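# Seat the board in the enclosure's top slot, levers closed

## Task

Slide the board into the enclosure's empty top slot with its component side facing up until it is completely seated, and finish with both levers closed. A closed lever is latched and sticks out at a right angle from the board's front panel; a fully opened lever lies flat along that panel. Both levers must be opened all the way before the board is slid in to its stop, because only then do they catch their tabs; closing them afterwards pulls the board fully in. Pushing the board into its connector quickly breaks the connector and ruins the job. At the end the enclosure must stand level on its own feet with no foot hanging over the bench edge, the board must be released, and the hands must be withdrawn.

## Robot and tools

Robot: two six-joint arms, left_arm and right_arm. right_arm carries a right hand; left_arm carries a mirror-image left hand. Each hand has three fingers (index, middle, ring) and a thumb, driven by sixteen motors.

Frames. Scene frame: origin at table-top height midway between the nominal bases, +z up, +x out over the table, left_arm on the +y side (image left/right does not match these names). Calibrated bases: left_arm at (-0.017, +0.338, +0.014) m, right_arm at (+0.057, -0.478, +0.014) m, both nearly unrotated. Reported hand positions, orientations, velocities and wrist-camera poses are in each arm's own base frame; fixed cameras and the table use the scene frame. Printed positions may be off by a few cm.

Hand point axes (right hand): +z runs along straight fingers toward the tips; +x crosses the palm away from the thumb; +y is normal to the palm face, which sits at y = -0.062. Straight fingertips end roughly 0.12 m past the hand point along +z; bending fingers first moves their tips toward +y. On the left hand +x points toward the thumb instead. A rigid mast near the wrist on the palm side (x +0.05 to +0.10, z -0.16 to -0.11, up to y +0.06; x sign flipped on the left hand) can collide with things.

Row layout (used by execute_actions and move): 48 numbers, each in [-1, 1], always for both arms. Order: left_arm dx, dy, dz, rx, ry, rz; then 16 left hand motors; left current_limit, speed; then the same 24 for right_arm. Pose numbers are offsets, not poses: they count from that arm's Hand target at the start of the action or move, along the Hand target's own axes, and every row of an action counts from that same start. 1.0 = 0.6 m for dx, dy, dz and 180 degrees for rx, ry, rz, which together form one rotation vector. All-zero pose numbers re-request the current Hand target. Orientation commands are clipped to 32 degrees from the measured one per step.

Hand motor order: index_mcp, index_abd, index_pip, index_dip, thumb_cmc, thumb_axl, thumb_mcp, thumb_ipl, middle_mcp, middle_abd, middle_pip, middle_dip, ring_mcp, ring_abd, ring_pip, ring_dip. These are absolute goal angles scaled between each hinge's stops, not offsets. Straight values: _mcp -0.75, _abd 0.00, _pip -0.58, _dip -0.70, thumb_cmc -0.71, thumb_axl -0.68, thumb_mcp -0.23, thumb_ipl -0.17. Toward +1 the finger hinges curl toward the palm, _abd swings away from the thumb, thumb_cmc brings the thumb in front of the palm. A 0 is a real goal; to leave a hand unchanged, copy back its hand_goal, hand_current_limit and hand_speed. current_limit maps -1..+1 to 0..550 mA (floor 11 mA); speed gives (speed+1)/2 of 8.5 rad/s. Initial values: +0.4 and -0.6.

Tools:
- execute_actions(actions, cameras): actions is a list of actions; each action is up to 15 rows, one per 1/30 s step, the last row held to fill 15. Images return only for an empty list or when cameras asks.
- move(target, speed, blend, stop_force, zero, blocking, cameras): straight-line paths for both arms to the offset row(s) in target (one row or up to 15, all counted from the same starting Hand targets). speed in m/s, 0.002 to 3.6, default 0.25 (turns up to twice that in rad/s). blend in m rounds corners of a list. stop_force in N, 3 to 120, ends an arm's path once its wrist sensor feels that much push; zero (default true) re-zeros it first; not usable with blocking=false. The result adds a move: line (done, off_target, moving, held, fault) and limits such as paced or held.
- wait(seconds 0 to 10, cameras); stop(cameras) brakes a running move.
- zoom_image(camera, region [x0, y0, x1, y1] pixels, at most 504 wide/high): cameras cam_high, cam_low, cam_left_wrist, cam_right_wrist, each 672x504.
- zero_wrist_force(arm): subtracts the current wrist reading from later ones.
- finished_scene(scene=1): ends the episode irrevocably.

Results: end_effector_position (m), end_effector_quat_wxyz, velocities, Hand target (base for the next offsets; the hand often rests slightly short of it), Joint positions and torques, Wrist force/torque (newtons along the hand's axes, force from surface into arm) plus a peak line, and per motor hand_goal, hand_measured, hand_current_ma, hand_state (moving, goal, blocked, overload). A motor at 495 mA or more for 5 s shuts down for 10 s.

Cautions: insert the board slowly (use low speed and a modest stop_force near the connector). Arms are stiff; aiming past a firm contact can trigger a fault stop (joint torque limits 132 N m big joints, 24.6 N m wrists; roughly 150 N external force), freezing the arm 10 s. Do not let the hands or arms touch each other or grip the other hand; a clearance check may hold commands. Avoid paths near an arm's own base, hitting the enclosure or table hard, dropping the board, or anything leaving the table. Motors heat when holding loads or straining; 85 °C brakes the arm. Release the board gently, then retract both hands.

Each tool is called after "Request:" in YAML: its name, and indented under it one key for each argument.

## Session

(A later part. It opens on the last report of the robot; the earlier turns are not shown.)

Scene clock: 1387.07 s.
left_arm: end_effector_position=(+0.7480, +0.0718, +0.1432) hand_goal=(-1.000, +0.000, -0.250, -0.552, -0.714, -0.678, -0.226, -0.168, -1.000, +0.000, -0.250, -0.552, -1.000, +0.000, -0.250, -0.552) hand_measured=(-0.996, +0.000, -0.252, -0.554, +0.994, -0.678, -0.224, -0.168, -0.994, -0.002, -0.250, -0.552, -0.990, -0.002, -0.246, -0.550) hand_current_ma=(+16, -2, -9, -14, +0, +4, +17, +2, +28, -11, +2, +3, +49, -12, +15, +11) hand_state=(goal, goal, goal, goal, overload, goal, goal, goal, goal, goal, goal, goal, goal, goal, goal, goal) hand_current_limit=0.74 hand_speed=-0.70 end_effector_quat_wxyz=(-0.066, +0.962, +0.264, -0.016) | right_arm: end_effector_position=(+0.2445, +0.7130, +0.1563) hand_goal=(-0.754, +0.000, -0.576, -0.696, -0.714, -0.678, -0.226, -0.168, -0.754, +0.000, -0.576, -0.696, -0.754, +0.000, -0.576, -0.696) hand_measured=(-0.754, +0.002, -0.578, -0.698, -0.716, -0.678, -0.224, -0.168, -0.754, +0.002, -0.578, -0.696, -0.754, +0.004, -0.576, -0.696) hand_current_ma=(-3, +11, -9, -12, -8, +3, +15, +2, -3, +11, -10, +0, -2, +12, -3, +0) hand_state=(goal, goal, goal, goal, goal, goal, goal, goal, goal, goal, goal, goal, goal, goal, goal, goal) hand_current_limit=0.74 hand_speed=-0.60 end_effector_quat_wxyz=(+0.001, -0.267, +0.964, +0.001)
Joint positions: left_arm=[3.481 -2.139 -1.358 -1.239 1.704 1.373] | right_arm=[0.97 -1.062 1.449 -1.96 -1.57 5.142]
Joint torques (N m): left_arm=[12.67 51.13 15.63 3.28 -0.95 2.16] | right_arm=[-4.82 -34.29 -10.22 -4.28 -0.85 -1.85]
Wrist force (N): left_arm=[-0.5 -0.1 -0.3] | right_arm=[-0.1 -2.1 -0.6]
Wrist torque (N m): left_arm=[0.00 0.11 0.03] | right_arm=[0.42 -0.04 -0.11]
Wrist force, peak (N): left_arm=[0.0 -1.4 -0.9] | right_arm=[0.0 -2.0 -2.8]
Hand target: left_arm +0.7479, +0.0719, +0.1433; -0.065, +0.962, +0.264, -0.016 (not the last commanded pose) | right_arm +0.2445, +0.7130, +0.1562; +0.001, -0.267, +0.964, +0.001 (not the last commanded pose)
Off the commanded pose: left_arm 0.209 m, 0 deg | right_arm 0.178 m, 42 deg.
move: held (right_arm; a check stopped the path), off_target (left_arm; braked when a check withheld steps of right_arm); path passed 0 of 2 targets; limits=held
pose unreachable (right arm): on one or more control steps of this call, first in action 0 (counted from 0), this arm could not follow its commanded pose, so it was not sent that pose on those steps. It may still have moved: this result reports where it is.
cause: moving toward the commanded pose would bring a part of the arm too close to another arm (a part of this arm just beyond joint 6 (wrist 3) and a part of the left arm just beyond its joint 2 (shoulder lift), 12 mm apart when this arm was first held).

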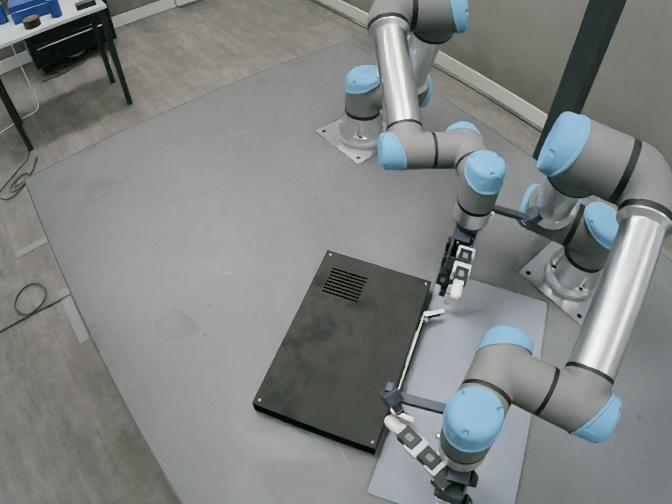

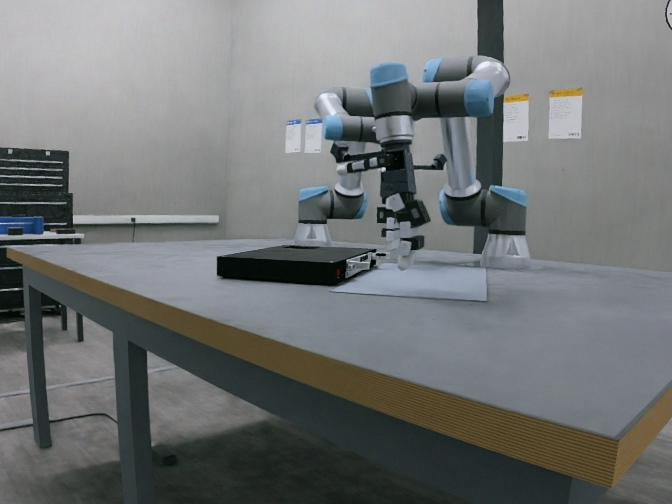

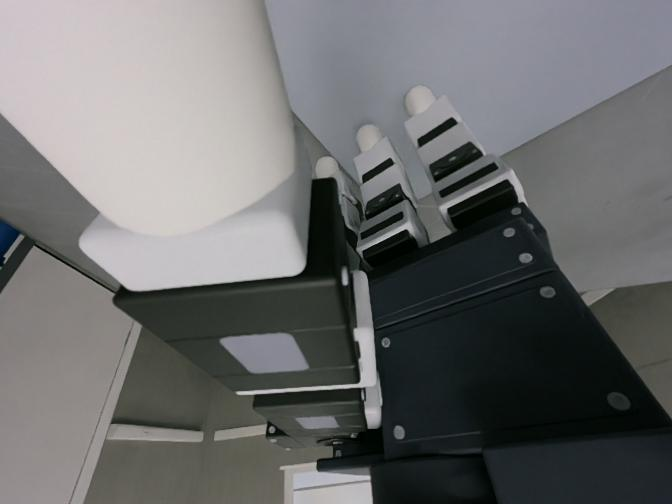

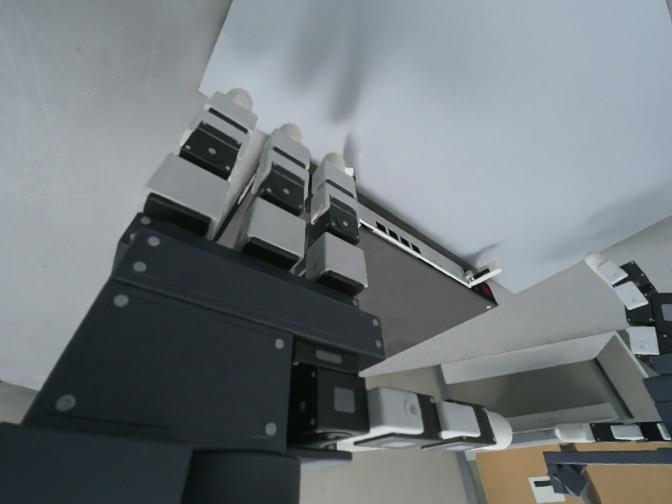

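Request:
move:
  target:
    - [0,0,0,0,0,0,-1,0,-0.25,-0.551,-0.714,-0.678,-0.226,-0.168,-1,0,-0.25,-0.551,-1,0,-0.25,-0.551,0.74,-0.7,0.03,-0.05,-0.04,0,0,0,-0.754,0,-0.576,-0.696,-0.714,-0.678,-0.226,-0.168,-0.754,0,-0.576,-0.696,-0.754,0,-0.576,-0.696,0.74,-0.6]
    - [0,0,0,0,0,0,-1,0,-0.25,-0.551,-0.714,-0.678,-0.226,-0.168,-1,0,-0.25,-0.551,-1,0,-0.25,-0.551,0.74,-0.7,0.2213,-0.186,-0.05,0,0,0.231,-0.754,0,-0.576,-0.696,-0.714,-0.678,-0.226,-0.168,-0.754,0,-0.576,-0.696,-0.754,0,-0.576,-0.696,0.74,-0.6]
  speed: 0.15
  blend: [0.01,0]
  cameras: ["cam_right_wrist","cam_high"]

Request:
zoom_image:
  camera: "cam_right_wrist"
  region: [530, 0, 672, 120]

Scene clock: 1403.77 s.
left_arm: end_effector_position=(+0.7479, +0.0719, +0.1433) hand_goal=(-1.000, +0.000, -0.250, -0.552, -0.714, -0.678, -0.226, -0.168, -1.000, +0.000, -0.250, -0.552, -1.000, +0.000, -0.250, -0.552) hand_measured=(-0.996, +0.000, -0.252, -0.554, +0.994, -0.678, -0.224, -0.168, -0.994, -0.002, -0.250, -0.552, -0.990, -0.002, -0.246, -0.550) hand_current_ma=(+16, -2, -9, -14, +0, +4, +17, +2, +28, -11, +2, +3, +49, -12, +15, +11) hand_state=(goal, goal, goal, goal, overload, goal, goal, goal, goal, goal, goal, goal, goal, goal, goal, goal) hand_current_limit=0.74 hand_speed=-0.70 end_effector_quat_wxyz=(-0.065, +0.962, +0.264, -0.016) | right_arm: end_effector_position=(+0.1881, +0.5490, +0.1859) hand_goal=(-0.754, +0.000, -0.576, -0.696, -0.714, -0.678, -0.226, -0.168, -0.754, +0.000, -0.576, -0.696, -0.754, +0.000, -0.576, -0.696) hand_measured=(-0.754, +0.002, -0.578, -0.698, -0.716, -0.678, -0.224, -0.168, -0.754, +0.002, -0.578, -0.696, -0.754, +0.004, -0.576, -0.696) hand_current_ma=(-3, +11, -9, -12, -8, +3, +15, +2, -3, +11, -10, +0, -2, +12, -3, +0) hand_state=(goal, goal, goal, goal, goal, goal, goal, goal, goal, goal, goal, goal, goal, goal, goal, goal) hand_current_limit=0.74 hand_speed=-0.60 end_effector_quat_wxyz=(+0.000, +0.092, +0.996, +0.001)
Joint positions: left_arm=[3.481 -2.138 -1.359 -1.239 1.704 1.374] | right_arm=[0.987 -1.519 1.973 -2.026 -1.57 5.884]
Joint torques (N m): left_arm=[12.11 51.87 16.57 3.7 -1.09 2.11] | right_arm=[8.07 -39.67 -10.36 -4.39 -1.61 2.45]
Wrist force (N): left_arm=[-0.5 -0.1 -0.5] | right_arm=[-0.1 -1.8 -0.3]
Wrist torque (N m): left_arm=[0.02 0.10 0.03] | right_arm=[0.42 -0.01 -0.19]
Wrist force, peak (N): left_arm=[-0.6 0.0 -1.0] | right_arm=[0.1 -2.4 -0.7]
Hand target: left_arm +0.7479, +0.0719, +0.1433; -0.065, +0.962, +0.264, -0.016 | right_arm +0.1881, +0.5489, +0.1859; +0.000, +0.092, +0.996, +0.001
Off the commanded pose: left_arm 0.000 m, 0 deg | right_arm 0.000 m, 0 deg.
move: done
Images, in order (width x height): cam_high 672x504, cam_right_wrist 672x504.

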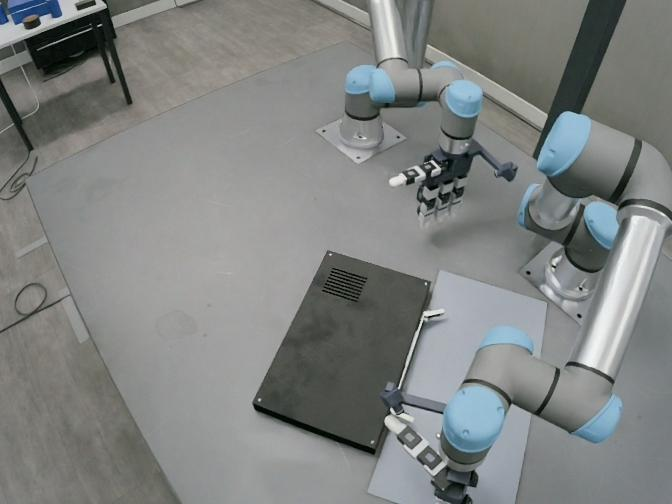

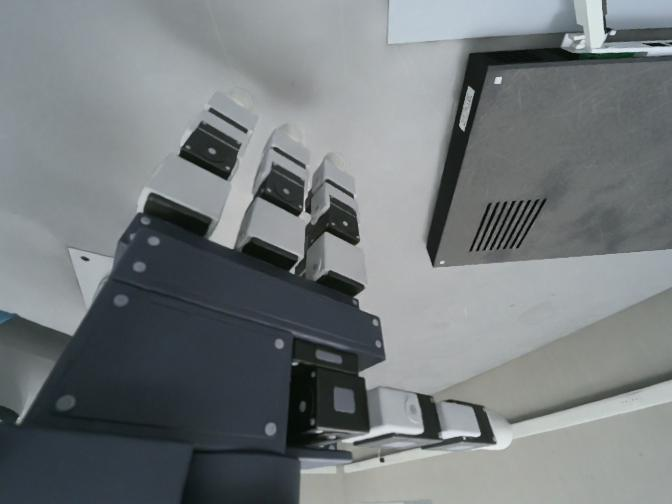

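Scaled by 3.549 from the camera's 672x504 image, which has a finer 960x720 frame.

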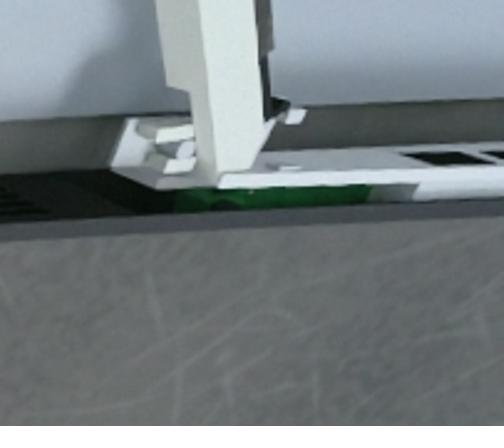

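Request:
zoom_image:
  camera: "cam_right_wrist"
  region: [555, 20, 625, 70]

Request:
zoom_image:
  camera: "cam_high"
  region: [410, 300, 450, 340]

Scaled by 7.200 from the camera's 672x504 image, which has a finer 960x720 frame.

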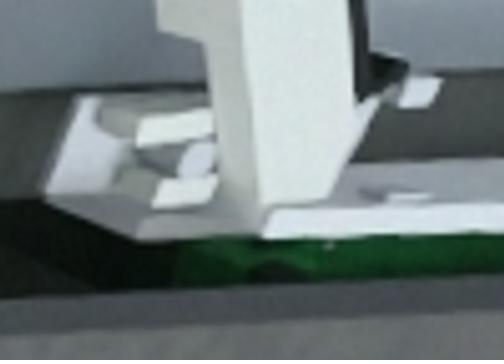

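Scaled by 12.600 from the camera's 672x504 image, which has a finer 960x720 frame.

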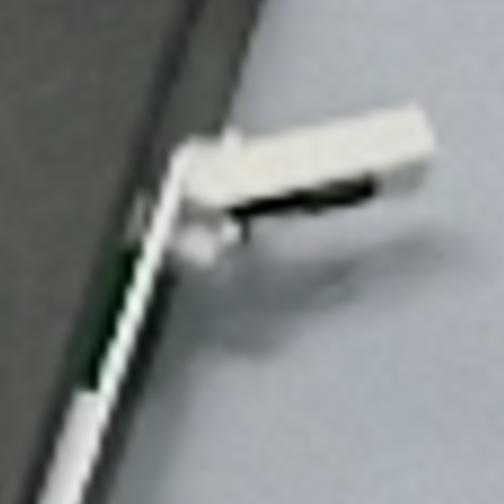

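Request:
move:
  target:
    - [0,0,-0.08,0,0,0,-1,0,-0.25,-0.551,-0.714,-0.678,-0.226,-0.168,-1,0,-0.25,-0.551,-1,0,-0.25,-0.551,0.74,-0.7,0,0,0,0,0,0,-0.754,0,-0.576,-0.696,-0.714,-0.678,-0.226,-0.168,-0.754,0,-0.576,-0.696,-0.754,0,-0.576,-0.696,0.74,-0.6]
    - [-0.11,0.1685,-0.0855,0,0,0,-1,0,-0.25,-0.551,-0.714,-0.678,-0.226,-0.168,-1,0,-0.25,-0.551,-1,0,-0.25,-0.551,0.74,-0.7,0,0,0,0,0,0,-0.754,0,-0.576,-0.696,-0.714,-0.678,-0.226,-0.168,-0.754,0,-0.576,-0.696,-0.754,0,-0.576,-0.696,0.74,-0.6]
  speed: 0.15
  blend: [0.02,0]
  cameras: ["cam_left_wrist","cam_low"]

Request:
zoom_image:
  camera: "cam_left_wrist"
  region: [340, 30, 440, 130]

Request:
zoom_image:
  camera: "cam_low"
  region: [340, 250, 380, 285]

Scene clock: 1443.97 s.
left_arm: end_effector_position=(+0.7455, -0.0537, +0.1803) hand_goal=(-1.000, +0.000, -0.250, -0.552, -0.714, -0.678, -0.226, -0.168, -1.000, +0.000, -0.250, -0.552, -1.000, +0.000, -0.250, -0.552) hand_measured=(-0.996, +0.000, -0.252, -0.554, +0.994, -0.678, -0.224, -0.168, -0.994, -0.002, -0.250, -0.552, -0.990, -0.002, -0.246, -0.550) hand_current_ma=(+16, -2, -9, -14, +0, +4, +17, +2, +28, -11, +2, +3, +49, -12, +15, +11) hand_state=(goal, goal, goal, goal, overload, goal, goal, goal, goal, goal, goal, goal, goal, goal, goal, goal) hand_current_limit=0.74 hand_speed=-0.70 end_effector_quat_wxyz=(-0.065, +0.962, +0.264, -0.016) | right_arm: end_effector_position=(+0.1881, +0.5489, +0.1859) hand_goal=(-0.754, +0.000, -0.576, -0.696, -0.714, -0.678, -0.226, -0.168, -0.754, +0.000, -0.576, -0.696, -0.754, +0.000, -0.576, -0.696) hand_measured=(-0.754, +0.002, -0.578, -0.698, -0.716, -0.678, -0.224, -0.168, -0.754, +0.002, -0.578, -0.696, -0.754, +0.004, -0.576, -0.696) hand_current_ma=(-3, +11, -9, -12, -8, +3, +15, +2, -3, +11, -10, +0, -2, +12, -3, +0) hand_state=(goal, goal, goal, goal, goal, goal, goal, goal, goal, goal, goal, goal, goal, goal, goal, goal) hand_current_limit=0.74 hand_speed=-0.60 end_effector_quat_wxyz=(+0.000, +0.092, +0.996, +0.001)
Joint positions: left_arm=[3.305 -2.085 -1.337 -1.336 1.698 1.197] | right_arm=[0.987 -1.519 1.973 -2.026 -1.57 5.885]
Joint torques (N m): left_arm=[-10.58 37.33 23.35 0.53 -1.16 -2.34] | right_arm=[7.79 -40.03 -9.54 -4.27 -1.66 2.18]
Wrist force (N): left_arm=[-0.1 0.1 -1.1] | right_arm=[0.1 -1.5 -0.6]
Wrist torque (N m): left_arm=[0.05 0.03 0.21] | right_arm=[0.47 -0.03 -0.16]
Wrist force, peak (N): left_arm=[-0.7 0.9 -0.8] | right_arm=[0.0 -1.9 -0.8]
Hand target: left_arm +0.7456, -0.0539, +0.1803; -0.065, +0.962, +0.264, -0.016 | right_arm +0.1881, +0.5489, +0.1859; +0.000, +0.092, +0.996, +0.001
Off the commanded pose: left_arm 0.000 m, 0 deg | right_arm 0.000 m, 0 deg.
move: done
Images, in order (width x height): cam_low 672x504, cam_left_wrist 672x504.

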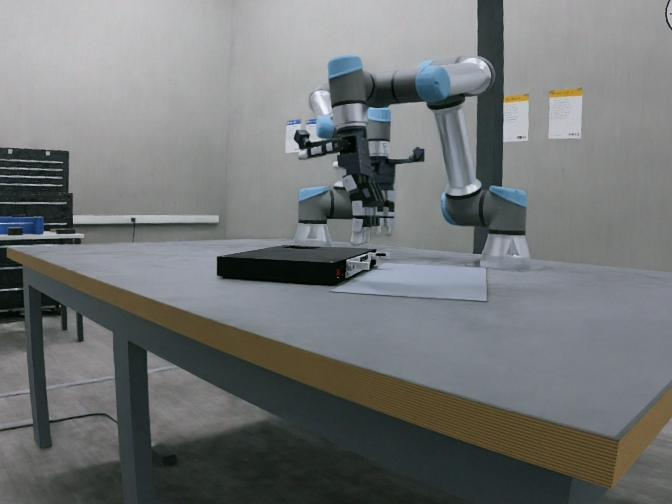

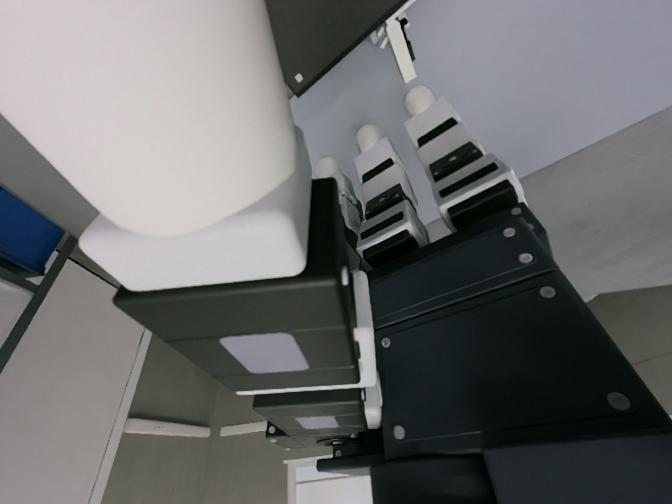

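Scaled by 5.040 from the camera's 672x504 image, which has a finer 960x720 frame.

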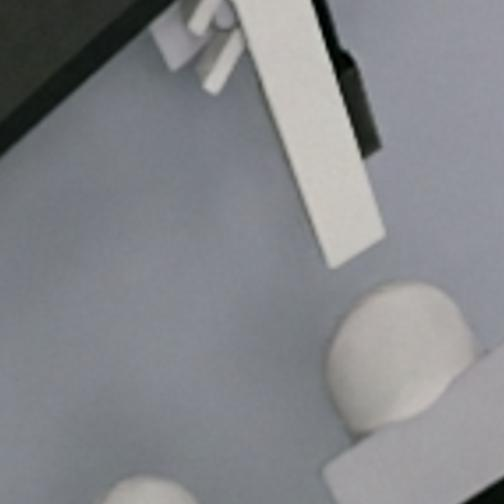

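Scaled by 12.600 from the camera's 672x504 image, which has a finer 960x720 frame.

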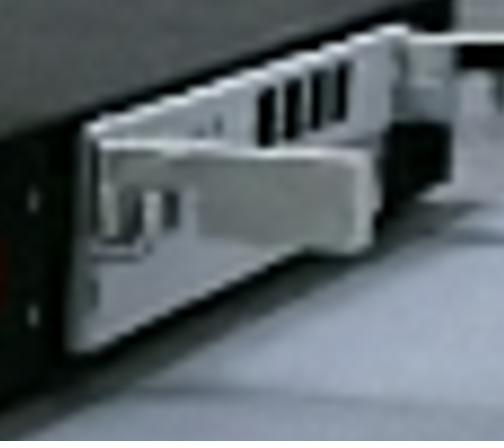

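Request:
move:
  target: [0.1,-0.15,-0.05,0,0,0,-1,0,-0.25,-0.551,-0.714,-0.678,-0.226,-0.168,-1,0,-0.25,-0.551,-1,0,-0.25,-0.551,0.74,-0.7,0,0,0,0,0,0,-0.754,0,-0.576,-0.696,-0.714,-0.678,-0.226,-0.168,-0.754,0,-0.576,-0.696,-0.754,0,-0.576,-0.696,0.74,-0.6]
  speed: 0.2
  cameras: ["cam_high"]

Request:
zoom_image:
  camera: "cam_high"
  region: [380, 385, 430, 435]

Request:
zoom_image:
  camera: "cam_high"
  region: [400, 295, 450, 345]

Request:
zoom_image:
  camera: "cam_high"
  region: [385, 340, 435, 390]

Scene clock: 1454.00 s.
left_arm: end_effector_position=(+0.7537, +0.0497, +0.2223) hand_goal=(-1.000, +0.000, -0.250, -0.552, -0.714, -0.678, -0.226, -0.168, -1.000, +0.000, -0.250, -0.552, -1.000, +0.000, -0.250, -0.552) hand_measured=(-0.996, +0.000, -0.252, -0.554, +0.994, -0.678, -0.224, -0.168, -0.994, -0.002, -0.250, -0.552, -0.990, -0.002, -0.246, -0.550) hand_current_ma=(+16, -2, -9, -14, +0, +4, +17, +2, +28, -11, +2, +3, +48, -11, +15, +11) hand_state=(goal, goal, goal, goal, overload, goal, goal, goal, goal, goal, goal, goal, goal, goal, goal, goal) hand_current_limit=0.74 hand_speed=-0.70 end_effector_quat_wxyz=(-0.065, +0.962, +0.264, -0.016) | right_arm: end_effector_position=(+0.1881, +0.5489, +0.1859) hand_goal=(-0.754, +0.000, -0.576, -0.696, -0.714, -0.678, -0.226, -0.168, -0.754, +0.000, -0.576, -0.696, -0.754, +0.000, -0.576, -0.696) hand_measured=(-0.754, +0.002, -0.578, -0.698, -0.716, -0.678, -0.224, -0.168, -0.754, +0.002, -0.578, -0.696, -0.754, +0.004, -0.576, -0.696) hand_current_ma=(-3, +11, -9, -12, -8, +3, +15, +2, -3, +11, -10, +0, -2, +12, -3, +0) hand_state=(goal, goal, goal, goal, goal, goal, goal, goal, goal, goal, goal, goal, goal, goal, goal, goal) hand_current_limit=0.74 hand_speed=-0.60 end_effector_quat_wxyz=(+0.000, +0.092, +0.996, +0.001)
Joint positions: left_arm=[3.448 -2.094 -1.218 -1.427 1.703 1.341] | right_arm=[0.987 -1.519 1.973 -2.026 -1.57 5.885]
Joint torques (N m): left_arm=[11.22 38.46 32.83 0.45 1.76 2.21] | right_arm=[7.44 -40.68 -9.58 -4.37 -1.65 2.23]
Wrist force (N): left_arm=[-0.4 -0.1 -0.4] | right_arm=[-0.1 -1.8 -0.5]
Wrist torque (N m): left_arm=[-0.02 0.09 0.10] | right_arm=[0.44 -0.01 -0.19]
Wrist force, peak (N): left_arm=[0.2 -1.3 -0.6] | right_arm=[-0.1 -2.0 -0.9]
Hand target: left_arm +0.7537, +0.0499, +0.2223; -0.065, +0.962, +0.264, -0.016 | right_arm +0.1881, +0.5489, +0.1859; +0.000, +0.092, +0.996, +0.001
Off the commanded pose: left_arm 0.000 m, 0 deg | right_arm 0.000 m, 0 deg.
move: done
Images, in order (width x height): cam_high 672x504.

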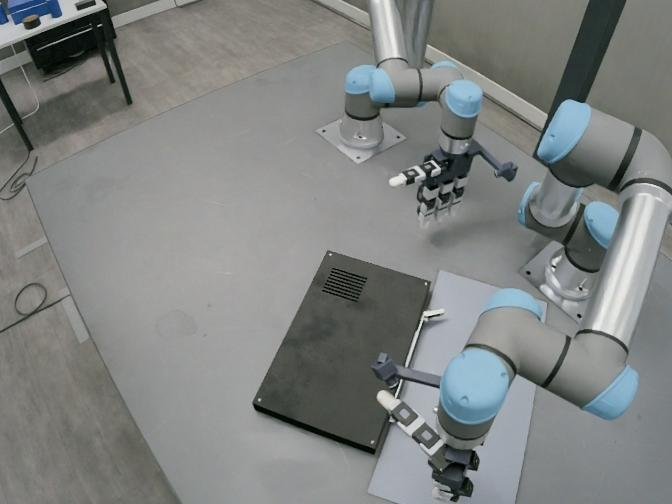

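Scaled by 10.080 from the camera's 672x504 image, which has a finer 960x720 frame.

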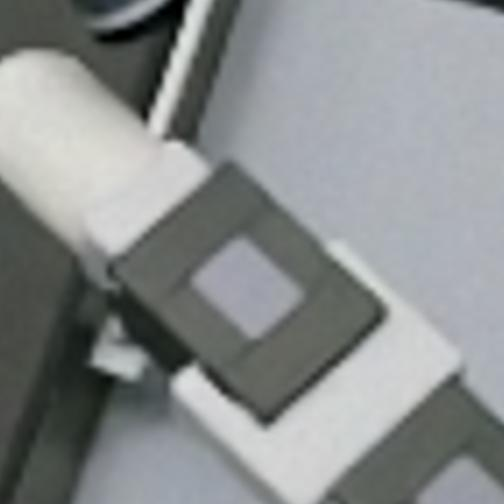

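Scaled by 10.080 from the camera's 672x504 image, which has a finer 960x720 frame.

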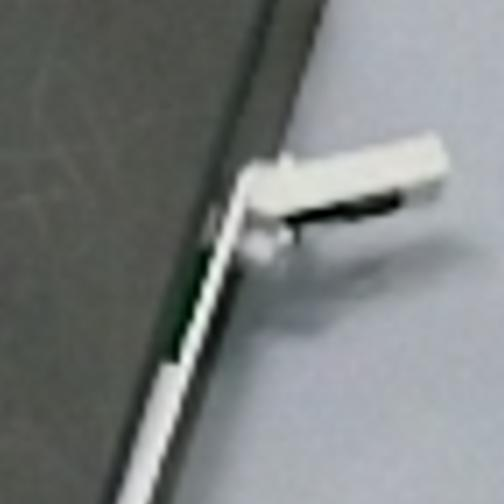

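Scaled by 10.080 from the camera's 672x504 image, which has a finer 960x720 frame.

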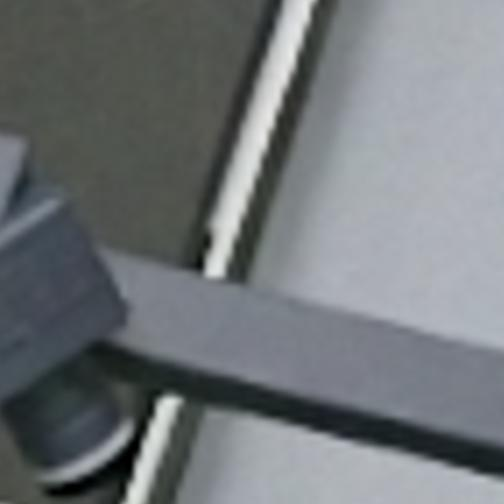

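Request:
move:
  target:
    - [-0.441,0.1681,-0.0232,0,0,0,-1,0,-0.25,-0.551,-0.714,-0.678,-0.226,-0.168,-1,0,-0.25,-0.551,-1,0,-0.25,-0.551,0.74,-0.7,0,0,0,0,0,0,0.479,0,0.445,0.609,0.571,-0.678,-0.226,-0.168,0.479,0,0.445,0.609,0.479,0,0.445,0.609,0.4,-0.6]
    - [-0.441,0.1912,0.1452,0,0,0,-1,0,-0.25,-0.551,-0.714,-0.678,-0.226,-0.168,-1,0,-0.25,-0.551,-1,0,-0.25,-0.551,0.74,-0.7,0,0,0,0,0,0,0.479,0,0.445,0.609,0.571,-0.678,-0.226,-0.168,0.479,0,0.445,0.609,0.479,0,0.445,0.609,0.4,-0.6]
  speed: 0.15
  blend: [0.02,0]

Request:
move:
  target:
    - [0,0,0,0,0,0,-1,0,-0.25,-0.551,-0.714,-0.678,-0.226,-0.168,-1,0,-0.25,-0.551,-1,0,-0.25,-0.551,0.74,-0.7,-0.0397,0.2338,0.0833,0,0,-0.231,0.479,0,0.445,0.609,0.571,-0.678,-0.226,-0.168,0.479,0,0.445,0.609,0.479,0,0.445,0.609,0.4,-0.6]
    - [0,0,0,0,0,0,-1,0,-0.25,-0.551,-0.714,-0.678,-0.226,-0.168,-1,0,-0.25,-0.551,-1,0,-0.25,-0.551,0.74,-0.7,-0.0397,0.2338,0.2867,0,0,-0.231,0.479,0,0.445,0.609,0.571,-0.678,-0.226,-0.168,0.479,0,0.445,0.609,0.479,0,0.445,0.609,0.4,-0.6]
  speed: 0.1
  cameras: ["all"]

Request:
zoom_image:
  camera: "cam_high"
  region: [370, 250, 500, 380]

Scene clock: 1499.57 s.
left_arm: end_effector_position=(+0.5782, -0.1725, +0.1198) hand_goal=(-1.000, +0.000, -0.250, -0.552, -0.714, -0.678, -0.226, -0.168, -1.000, +0.000, -0.250, -0.552, -1.000, +0.000, -0.250, -0.552) hand_measured=(-0.996, +0.000, -0.252, -0.554, +0.994, -0.678, -0.224, -0.168, -0.994, -0.002, -0.250, -0.552, -0.990, -0.002, -0.246, -0.550) hand_current_ma=(+16, -2, -9, -14, +0, +4, +17, +2, +28, -11, +2, +3, +48, -11, +15, +11) hand_state=(goal, goal, goal, goal, overload, goal, goal, goal, goal, goal, goal, goal, goal, goal, goal, goal) hand_current_limit=0.74 hand_speed=-0.70 end_effector_quat_wxyz=(-0.066, +0.962, +0.264, -0.016) | right_arm: end_effector_position=(+0.1881, +0.5489, +0.1859) hand_goal=(+0.478, +0.000, +0.444, +0.608, +0.570, -0.678, -0.226, -0.168, +0.478, +0.000, +0.444, +0.608, +0.478, +0.000, +0.444, +0.608) hand_measured=(+0.460, +0.002, +0.440, +0.606, +0.568, -0.678, -0.224, -0.168, +0.458, +0.002, +0.440, +0.606, +0.460, +0.004, +0.440, +0.606) hand_current_ma=(-92, +11, -16, -10, -11, +3, +15, +2, -98, +11, -18, -11, -91, +12, -18, -10) hand_state=(goal, goal, goal, goal, goal, goal, goal, goal, blocked, goal, goal, goal, goal, goal, goal, goal) hand_current_limit=0.40 hand_speed=-0.60 end_effector_quat_wxyz=(+0.000, +0.092, +0.996, +0.001)
Joint positions: left_arm=[3.132 -1.812 -1.895 -1.074 1.688 1.022] | right_arm=[0.987 -1.519 1.973 -2.026 -1.57 5.885]
Joint torques (N m): left_arm=[10.29 23.87 13.46 4.05 -1.21 1.85] | right_arm=[6.74 -38.46 -16.2 -3.77 1.78 1.45]
Wrist force (N): left_arm=[-0.1 0.0 -0.4] | right_arm=[0.2 -1.9 -0.4]
Wrist torque (N m): left_arm=[0.01 0.01 0.23] | right_arm=[0.64 -0.09 -0.17]
Wrist force, peak (N): left_arm=[-1.1 0.6 -0.4] | right_arm=[0.1 -2.4 -0.5]
Hand target: left_arm +0.5782, -0.1725, +0.1197; -0.065, +0.962, +0.264, -0.016 | right_arm +0.1881, +0.5489, +0.1859; +0.000, +0.092, +0.996, +0.001
Off the commanded pose: left_arm 0.000 m, 0 deg | right_arm 0.000 m, 0 deg.
move: done; blend cut to 0 m at target 1

Scene clock: 1505.30 s.
left_arm: end_effector_position=(+0.5782, -0.1725, +0.1197) hand_goal=(-1.000, +0.000, -0.250, -0.552, -0.714, -0.678, -0.226, -0.168, -1.000, +0.000, -0.250, -0.552, -1.000, +0.000, -0.250, -0.552) hand_measured=(-0.996, +0.000, -0.252, -0.554, +0.994, -0.678, -0.224, -0.168, -0.994, -0.002, -0.250, -0.552, -0.990, -0.002, -0.246, -0.550) hand_current_ma=(+16, -2, -9, -14, +0, +4, +17, +2, +28, -11, +2, +3, +48, -11, +15, +11) hand_state=(goal, goal, goal, goal, overload, goal, goal, goal, goal, goal, goal, goal, goal, goal, goal, goal) hand_current_limit=0.74 hand_speed=-0.70 end_effector_quat_wxyz=(-0.065, +0.962, +0.264, -0.016) | right_arm: end_effector_position=(+0.2374, +0.6828, +0.0143) hand_goal=(+0.478, +0.000, +0.444, +0.608, +0.570, -0.678, -0.226, -0.168, +0.478, +0.000, +0.444, +0.608, +0.478, +0.000, +0.444, +0.608) hand_measured=(+0.460, +0.002, +0.440, +0.606, +0.568, -0.678, -0.224, -0.168, +0.458, +0.002, +0.440, +0.606, +0.460, +0.004, +0.440, +0.606) hand_current_ma=(-88, +11, -16, -10, -11, +3, +15, +2, -95, +11, -18, -11, -89, +12, -18, -10) hand_state=(goal, goal, goal, goal, goal, goal, goal, goal, goal, goal, goal, goal, goal, goal, goal, goal) hand_current_limit=0.40 hand_speed=-0.60 end_effector_quat_wxyz=(+0.001, -0.267, +0.964, +0.001) end_effector_velocity=(+0.000, -0.001, -0.004) end_effector_angular_velocity=(-0.003, +0.003, -0.002)
Joint positions: left_arm=[3.132 -1.812 -1.895 -1.073 1.688 1.022] | right_arm=[0.953 -0.946 1.683 -2.31 -1.57 5.124]
Joint velocities: left_arm=[within noise] | right_arm=[-0.001 0.005 0.002 -0.003 0 0.001]
Joint torques (N m): left_arm=[10.96 23.94 14.62 3.34 -1.32 1.76] | right_arm=[5.65 -35.89 -5.45 -4.26 2.03 1.57]
Wrist force (N): left_arm=[0.0 -0.2 -0.1] | right_arm=[0.1 -1.8 -0.4]
Wrist torque (N m): left_arm=[-0.03 0.00 0.25] | right_arm=[0.65 -0.12 -0.08]
Wrist force, peak (N): left_arm=[-0.1 -0.2 -0.7] | right_arm=[0.2 -2.1 -1.4]
Hand target: left_arm +0.5782, -0.1725, +0.1197; -0.065, +0.962, +0.264, -0.016 | right_arm +0.2374, +0.6828, +0.0142; +0.001, -0.267, +0.964, +0.001
Off the commanded pose: left_arm 0.000 m, 0 deg | right_arm 0.000 m, 0 deg.
move: done

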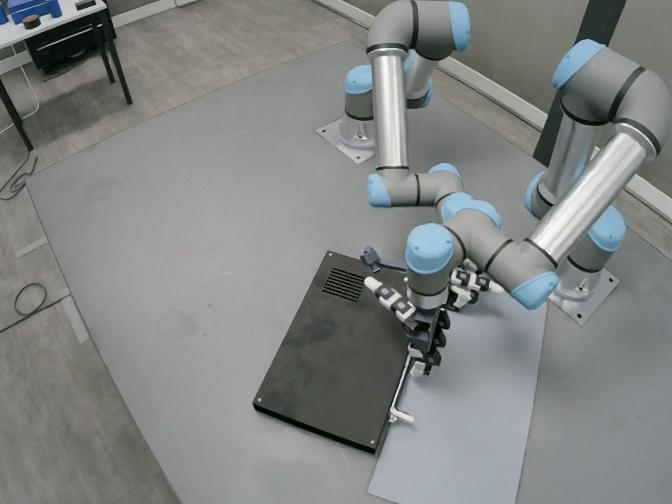

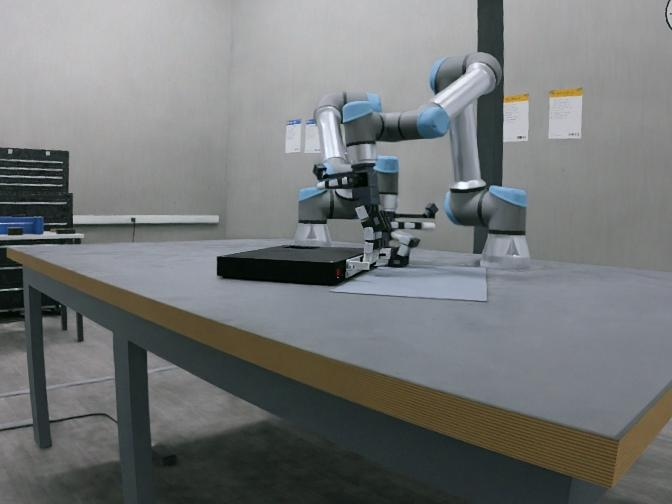

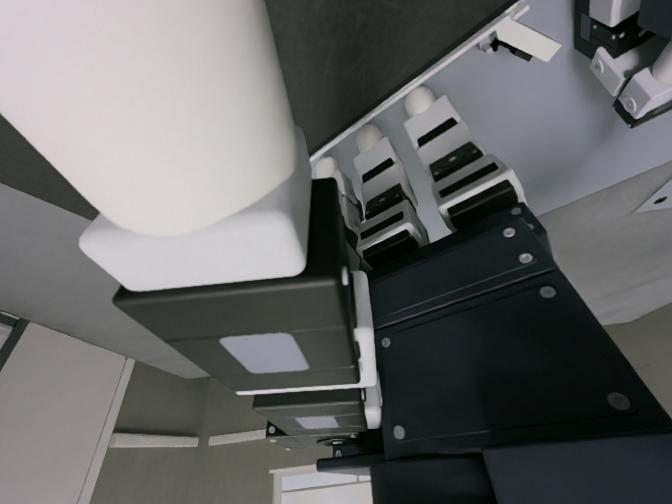

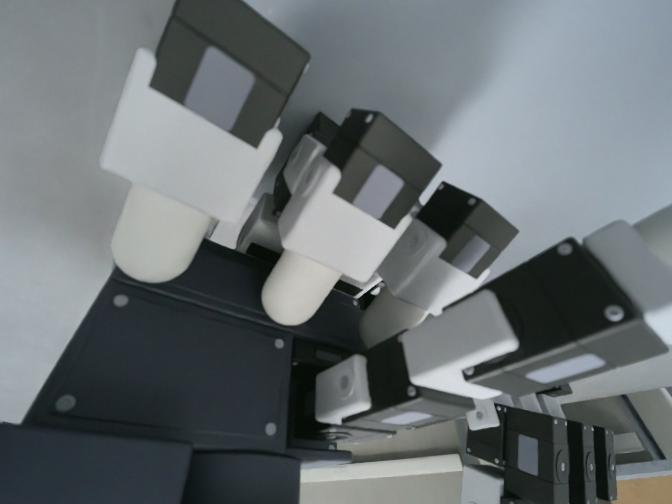

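Scaled by 3.877 from the camera's 672x504 image, which has a finer 960x720 frame.

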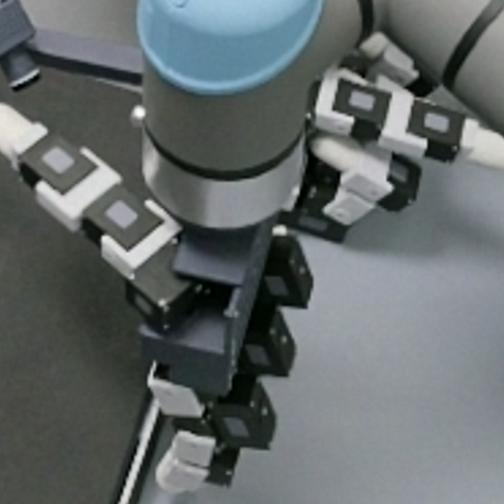

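Request:
zoom_image:
  camera: "cam_left_wrist"
  region: [470, 0, 590, 90]

Request:
zoom_image:
  camera: "cam_low"
  region: [320, 230, 450, 290]

Scaled by 4.200 from the camera's 672x504 image, which has a finer 960x720 frame.

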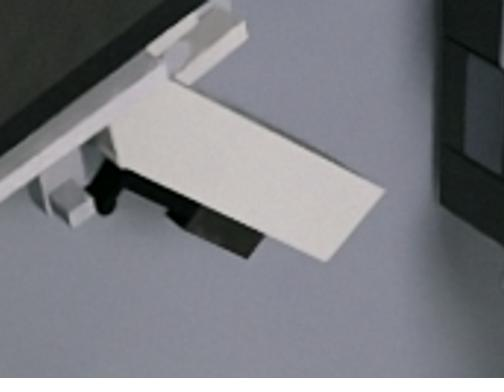

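Scaled by 3.877 from the camera's 672x504 image, which has a finer 960x720 frame.

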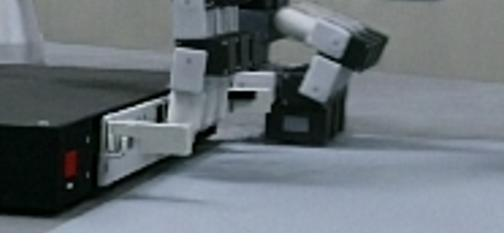

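Request:
move:
  target: [0,0,0,0,0,0,-1,0,-0.25,-0.551,-0.714,-0.678,-0.226,-0.168,-1,0,-0.25,-0.551,-1,0,-0.25,-0.551,0.74,-0.7,-0.06,0,0,0,0,0,0.479,0,0.445,0.609,0.571,-0.678,-0.226,-0.168,0.479,0,0.445,0.609,0.479,0,0.445,0.609,0.7,-0.6]
  speed: 0.02
  stop_force: 20
  cameras: ["cam_left_wrist","cam_right_wrist"]

Request:
zoom_image:
  camera: "cam_left_wrist"
  region: [470, 0, 590, 90]

Scene clock: 1513.43 s.
left_arm: end_effector_position=(+0.5782, -0.1725, +0.1197) hand_goal=(-1.000, +0.000, -0.250, -0.552, -0.714, -0.678, -0.226, -0.168, -1.000, +0.000, -0.250, -0.552, -1.000, +0.000, -0.250, -0.552) hand_measured=(-0.996, +0.000, -0.252, -0.554, +0.994, -0.678, -0.224, -0.168, -0.994, -0.002, -0.250, -0.552, -0.990, -0.002, -0.246, -0.550) hand_current_ma=(+16, -2, -9, -14, +0, +4, +17, +2, +28, -11, +2, +3, +48, -11, +15, +11) hand_state=(goal, goal, goal, goal, overload, goal, goal, goal, goal, goal, goal, goal, goal, goal, goal, goal) hand_current_limit=0.74 hand_speed=-0.70 end_effector_quat_wxyz=(-0.065, +0.962, +0.264, -0.016) | right_arm: end_effector_position=(+0.2576, +0.6950, +0.0141) hand_goal=(+0.478, +0.000, +0.444, +0.608, +0.570, -0.678, -0.226, -0.168, +0.478, +0.000, +0.444, +0.608, +0.478, +0.000, +0.444, +0.608) hand_measured=(+0.474, +0.002, +0.440, +0.606, +0.568, -0.678, -0.224, -0.168, +0.458, +0.002, +0.440, +0.606, +0.460, +0.004, +0.440, +0.606) hand_current_ma=(-15, +11, -16, -10, -11, +3, +15, +2, -95, +11, -18, -11, -89, +12, -18, -10) hand_state=(goal, goal, goal, goal, goal, goal, goal, goal, goal, goal, goal, goal, goal, goal, goal, goal) hand_current_limit=0.70 hand_speed=-0.60 end_effector_quat_wxyz=(+0.000, -0.267, +0.964, +0.001)
Joint positions: left_arm=[3.132 -1.812 -1.895 -1.073 1.688 1.022] | right_arm=[0.938 -0.91 1.617 -2.28 -1.57 5.11]
Joint torques (N m): left_arm=[11.1 24.18 13.96 3.59 -1.28 1.93] | right_arm=[-4.1 -67.04 -12.77 -7.23 -3.03 3.3]
Wrist force (N): left_arm=[-0.3 0.1 -0.4] | right_arm=[15.4 7.2 0.5]
Wrist torque (N m): left_arm=[0.04 0.03 0.22] | right_arm=[0.71 -0.15 0.42]
Wrist force, peak (N): left_arm=[-0.2 -0.3 -0.8] | right_arm=[22.8 13.3 0.6]
Hand target: left_arm +0.5782, -0.1725, +0.1197; -0.065, +0.962, +0.264, -0.016 | right_arm +0.2576, +0.6950, +0.0141; +0.000, -0.267, +0.964, +0.001 (not the last commanded pose)
Off the commanded pose: left_arm 0.000 m, 0 deg | right_arm 0.012 m, 0 deg.
move: contact (right_arm)
Images, in order (width x height): cam_left_wrist 672x504, cam_right_wrist 672x504.

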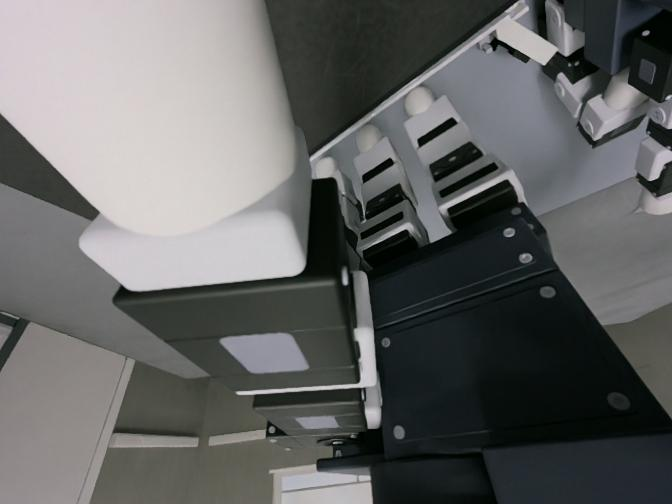

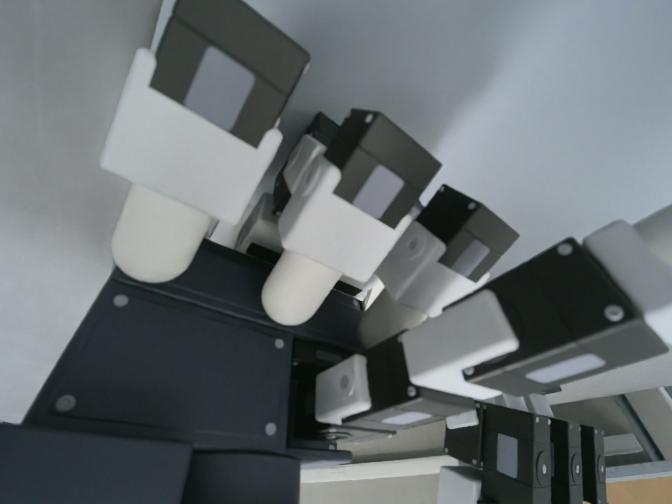

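Scaled by 4.200 from the camera's 672x504 image, which has a finer 960x720 frame.

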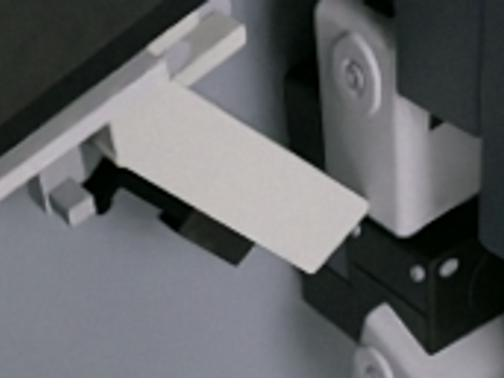

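Request:
move:
  target: [-0.0533,0,0,0,0,0,-1,0,-0.25,-0.551,-0.714,-0.678,-0.226,-0.168,-1,0,-0.25,-0.551,-1,0,-0.25,-0.551,0.74,-0.7,0.01,0,0,0,0,0,0.479,0,0.445,0.609,0.571,-0.678,-0.226,-0.168,0.479,0,0.445,0.609,0.479,0,0.445,0.609,0.74,-0.6]
  speed: 0.05

Request:
move:
  target: [0,0.0396,-0.0055,0,0,0,-1,0,-0.25,-0.551,-0.714,-0.678,-0.226,-0.168,-1,0,-0.25,-0.551,-1,0,-0.25,-0.551,0.74,-0.7,0,0,0,0,0,0,0.479,0,0.445,0.609,0.571,-0.678,-0.226,-0.168,0.479,0,0.445,0.609,0.479,0,0.445,0.609,0.74,-0.6]
  speed: 0.008
  stop_force: 20
  cameras: ["cam_left_wrist","cam_high","cam_low"]

Request:
zoom_image:
  camera: "cam_left_wrist"
  region: [440, 0, 580, 110]

Request:
zoom_image:
  camera: "cam_low"
  region: [330, 245, 400, 290]

Scene clock: 1530.90 s.
left_arm: end_effector_position=(+0.5508, -0.1887, +0.1196) hand_goal=(-1.000, +0.000, -0.250, -0.552, -0.714, -0.678, -0.226, -0.168, -1.000, +0.000, -0.250, -0.552, -1.000, +0.000, -0.250, -0.552) hand_measured=(-0.996, +0.000, -0.252, -0.554, +0.994, -0.678, -0.224, -0.168, -0.994, -0.002, -0.250, -0.552, -0.990, -0.002, -0.246, -0.550) hand_current_ma=(+16, -2, -9, -14, +0, +4, +17, +2, +28, -11, +2, +3, +48, -11, +15, +11) hand_state=(goal, goal, goal, goal, overload, goal, goal, goal, goal, goal, goal, goal, goal, goal, goal, goal) hand_current_limit=0.74 hand_speed=-0.70 end_effector_quat_wxyz=(-0.065, +0.962, +0.264, -0.016) | right_arm: end_effector_position=(+0.2525, +0.6919, +0.0141) hand_goal=(+0.478, +0.000, +0.444, +0.608, +0.570, -0.678, -0.226, -0.168, +0.478, +0.000, +0.444, +0.608, +0.478, +0.000, +0.444, +0.608) hand_measured=(+0.470, +0.002, +0.440, +0.606, +0.568, -0.678, -0.224, -0.168, +0.458, +0.002, +0.440, +0.606, +0.460, +0.004, +0.440, +0.606) hand_current_ma=(-37, +11, -16, -10, -11, +3, +15, +2, -95, +11, -18, -11, -89, +12, -18, -10) hand_state=(goal, goal, goal, goal, goal, goal, goal, goal, goal, goal, goal, goal, goal, goal, goal, goal) hand_current_limit=0.74 hand_speed=-0.60 end_effector_quat_wxyz=(+0.000, -0.267, +0.964, +0.001)
Joint positions: left_arm=[3.099 -1.764 -1.955 -1.065 1.686 0.99] | right_arm=[0.942 -0.919 1.634 -2.287 -1.57 5.113]
Joint torques (N m): left_arm=[-12.61 32.21 14.12 3.59 -1.4 -2.45] | right_arm=[7.87 -64.5 -5.64 -4.46 -1.03 2.24]
Wrist force (N): left_arm=[-0.4 -0.1 -0.2] | right_arm=[0.2 -1.8 -0.4]
Wrist torque (N m): left_arm=[-0.02 0.04 0.24] | right_arm=[0.66 -0.12 -0.15]
Wrist force, peak (N): left_arm=[-0.7 -0.4 -0.3] | right_arm=[15.7 7.3 0.7]
Hand target: left_arm +0.5507, -0.1888, +0.1196; -0.065, +0.962, +0.264, -0.016 | right_arm +0.2524, +0.6919, +0.0141; +0.000, -0.267, +0.964, +0.001
Off the commanded pose: left_arm 0.000 m, 0 deg | right_arm 0.000 m, 0 deg.
move: done

Scene clock: 1534.43 s.
left_arm: end_effector_position=(+0.5600, -0.2045, +0.1196) hand_goal=(-1.000, +0.000, -0.250, -0.552, -0.714, -0.678, -0.226, -0.168, -1.000, +0.000, -0.250, -0.552, -1.000, +0.000, -0.250, -0.552) hand_measured=(-1.000, +0.000, -0.308, -0.582, +0.994, -0.678, -0.224, -0.168, -1.000, -0.002, -0.320, -0.576, -1.002, -0.002, -0.330, -0.578) hand_current_ma=(-5, -3, -290, -145, +0, +4, +17, +2, -5, -9, -352, -121, -6, -9, -393, -130) hand_state=(goal, goal, blocked, blocked, overload, goal, goal, goal, goal, goal, blocked, blocked, goal, goal, blocked, blocked) hand_current_limit=0.74 hand_speed=-0.70 end_effector_quat_wxyz=(-0.066, +0.962, +0.264, -0.016) | right_arm: end_effector_position=(+0.2524, +0.6919, +0.0141) hand_goal=(+0.478, +0.000, +0.444, +0.608, +0.570, -0.678, -0.226, -0.168, +0.478, +0.000, +0.444, +0.608, +0.478, +0.000, +0.444, +0.608) hand_measured=(+0.470, +0.002, +0.440, +0.606, +0.568, -0.678, -0.224, -0.168, +0.458, +0.002, +0.440, +0.606, +0.460, +0.004, +0.440, +0.606) hand_current_ma=(-37, +11, -16, -10, -11, +3, +15, +2, -95, +11, -18, -11, -89, +12, -18, -10) hand_state=(goal, goal, goal, goal, goal, goal, goal, goal, goal, goal, goal, goal, goal, goal, goal, goal) hand_current_limit=0.74 hand_speed=-0.60 end_effector_quat_wxyz=(+0.000, -0.267, +0.964, +0.001)
Joint positions: left_arm=[3.07 -1.793 -1.917 -1.077 1.684 0.96] | right_arm=[0.942 -0.919 1.634 -2.287 -1.57 5.113]
Joint torques (N m): left_arm=[6.7 33.31 16.32 5.71 -3.23 2.11] | right_arm=[7.87 -64.17 -5.6 -4.48 0.2 2.19]
Wrist force (N): left_arm=[-0.2 -17.3 -5.6] | right_arm=[0.1 -1.9 -0.6]
Wrist torque (N m): left_arm=[1.81 0.00 0.65] | right_arm=[0.67 -0.09 -0.17]
Wrist force, peak (N): left_arm=[-0.4 -21.5 -5.9] | right_arm=[0.2 -2.0 -0.5]
Hand target: left_arm +0.5600, -0.2045, +0.1196; -0.066, +0.962, +0.264, -0.016 (not the last commanded pose) | right_arm +0.2524, +0.6919, +0.0141; +0.000, -0.267, +0.964, +0.001
Off the commanded pose: left_arm 0.006 m, 0 deg | right_arm 0.000 m, 0 deg.
move: contact (left_arm)
Images, in order (width x height): cam_high 672x504, cam_low 672x504, cam_left_wrist 672x504.

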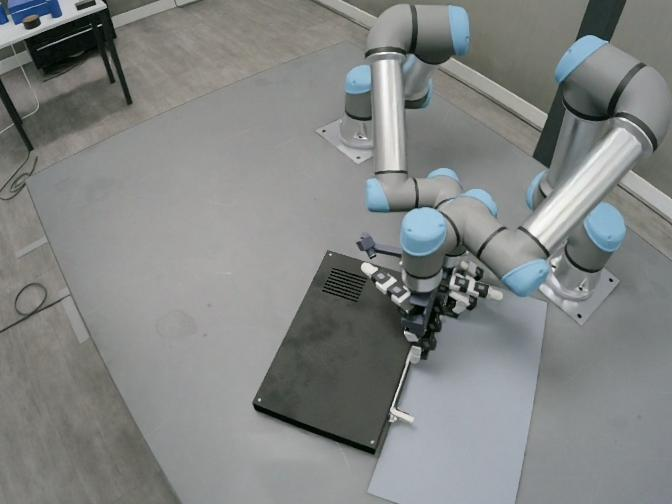

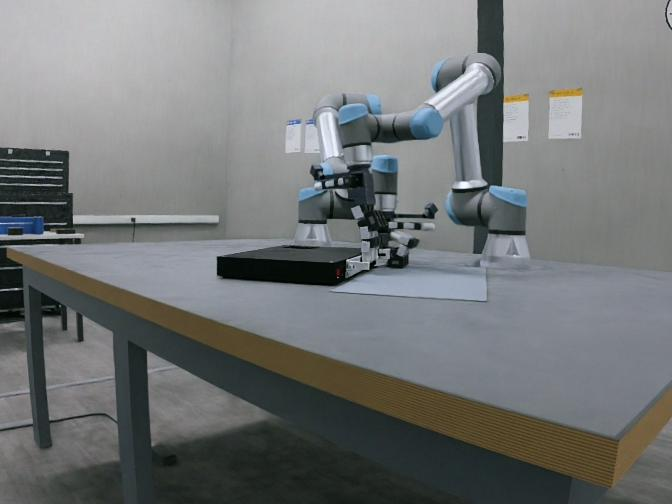

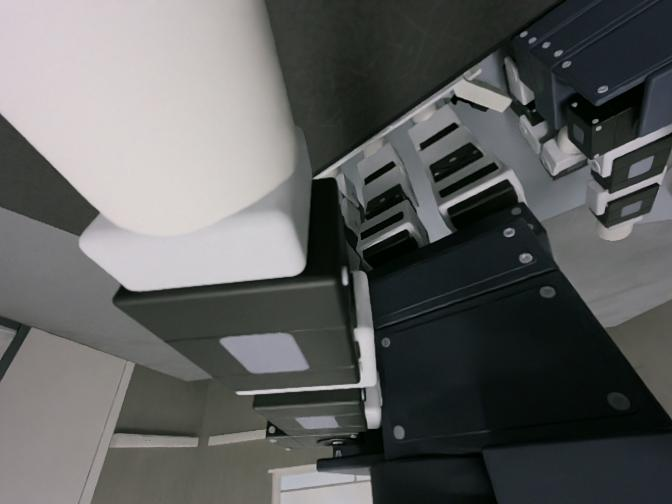

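Scaled by 3.600 from the camera's 672x504 image, which has a finer 960x720 frame.

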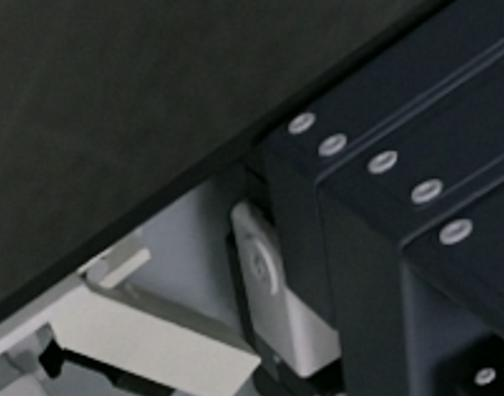

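Scaled by 7.200 from the camera's 672x504 image, which has a finer 960x720 frame.

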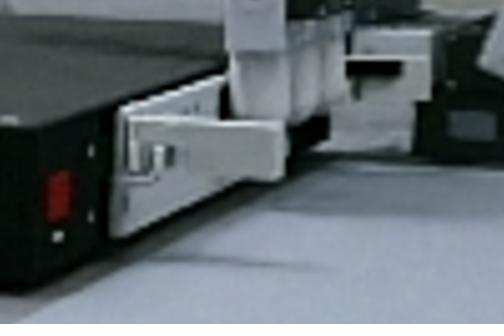

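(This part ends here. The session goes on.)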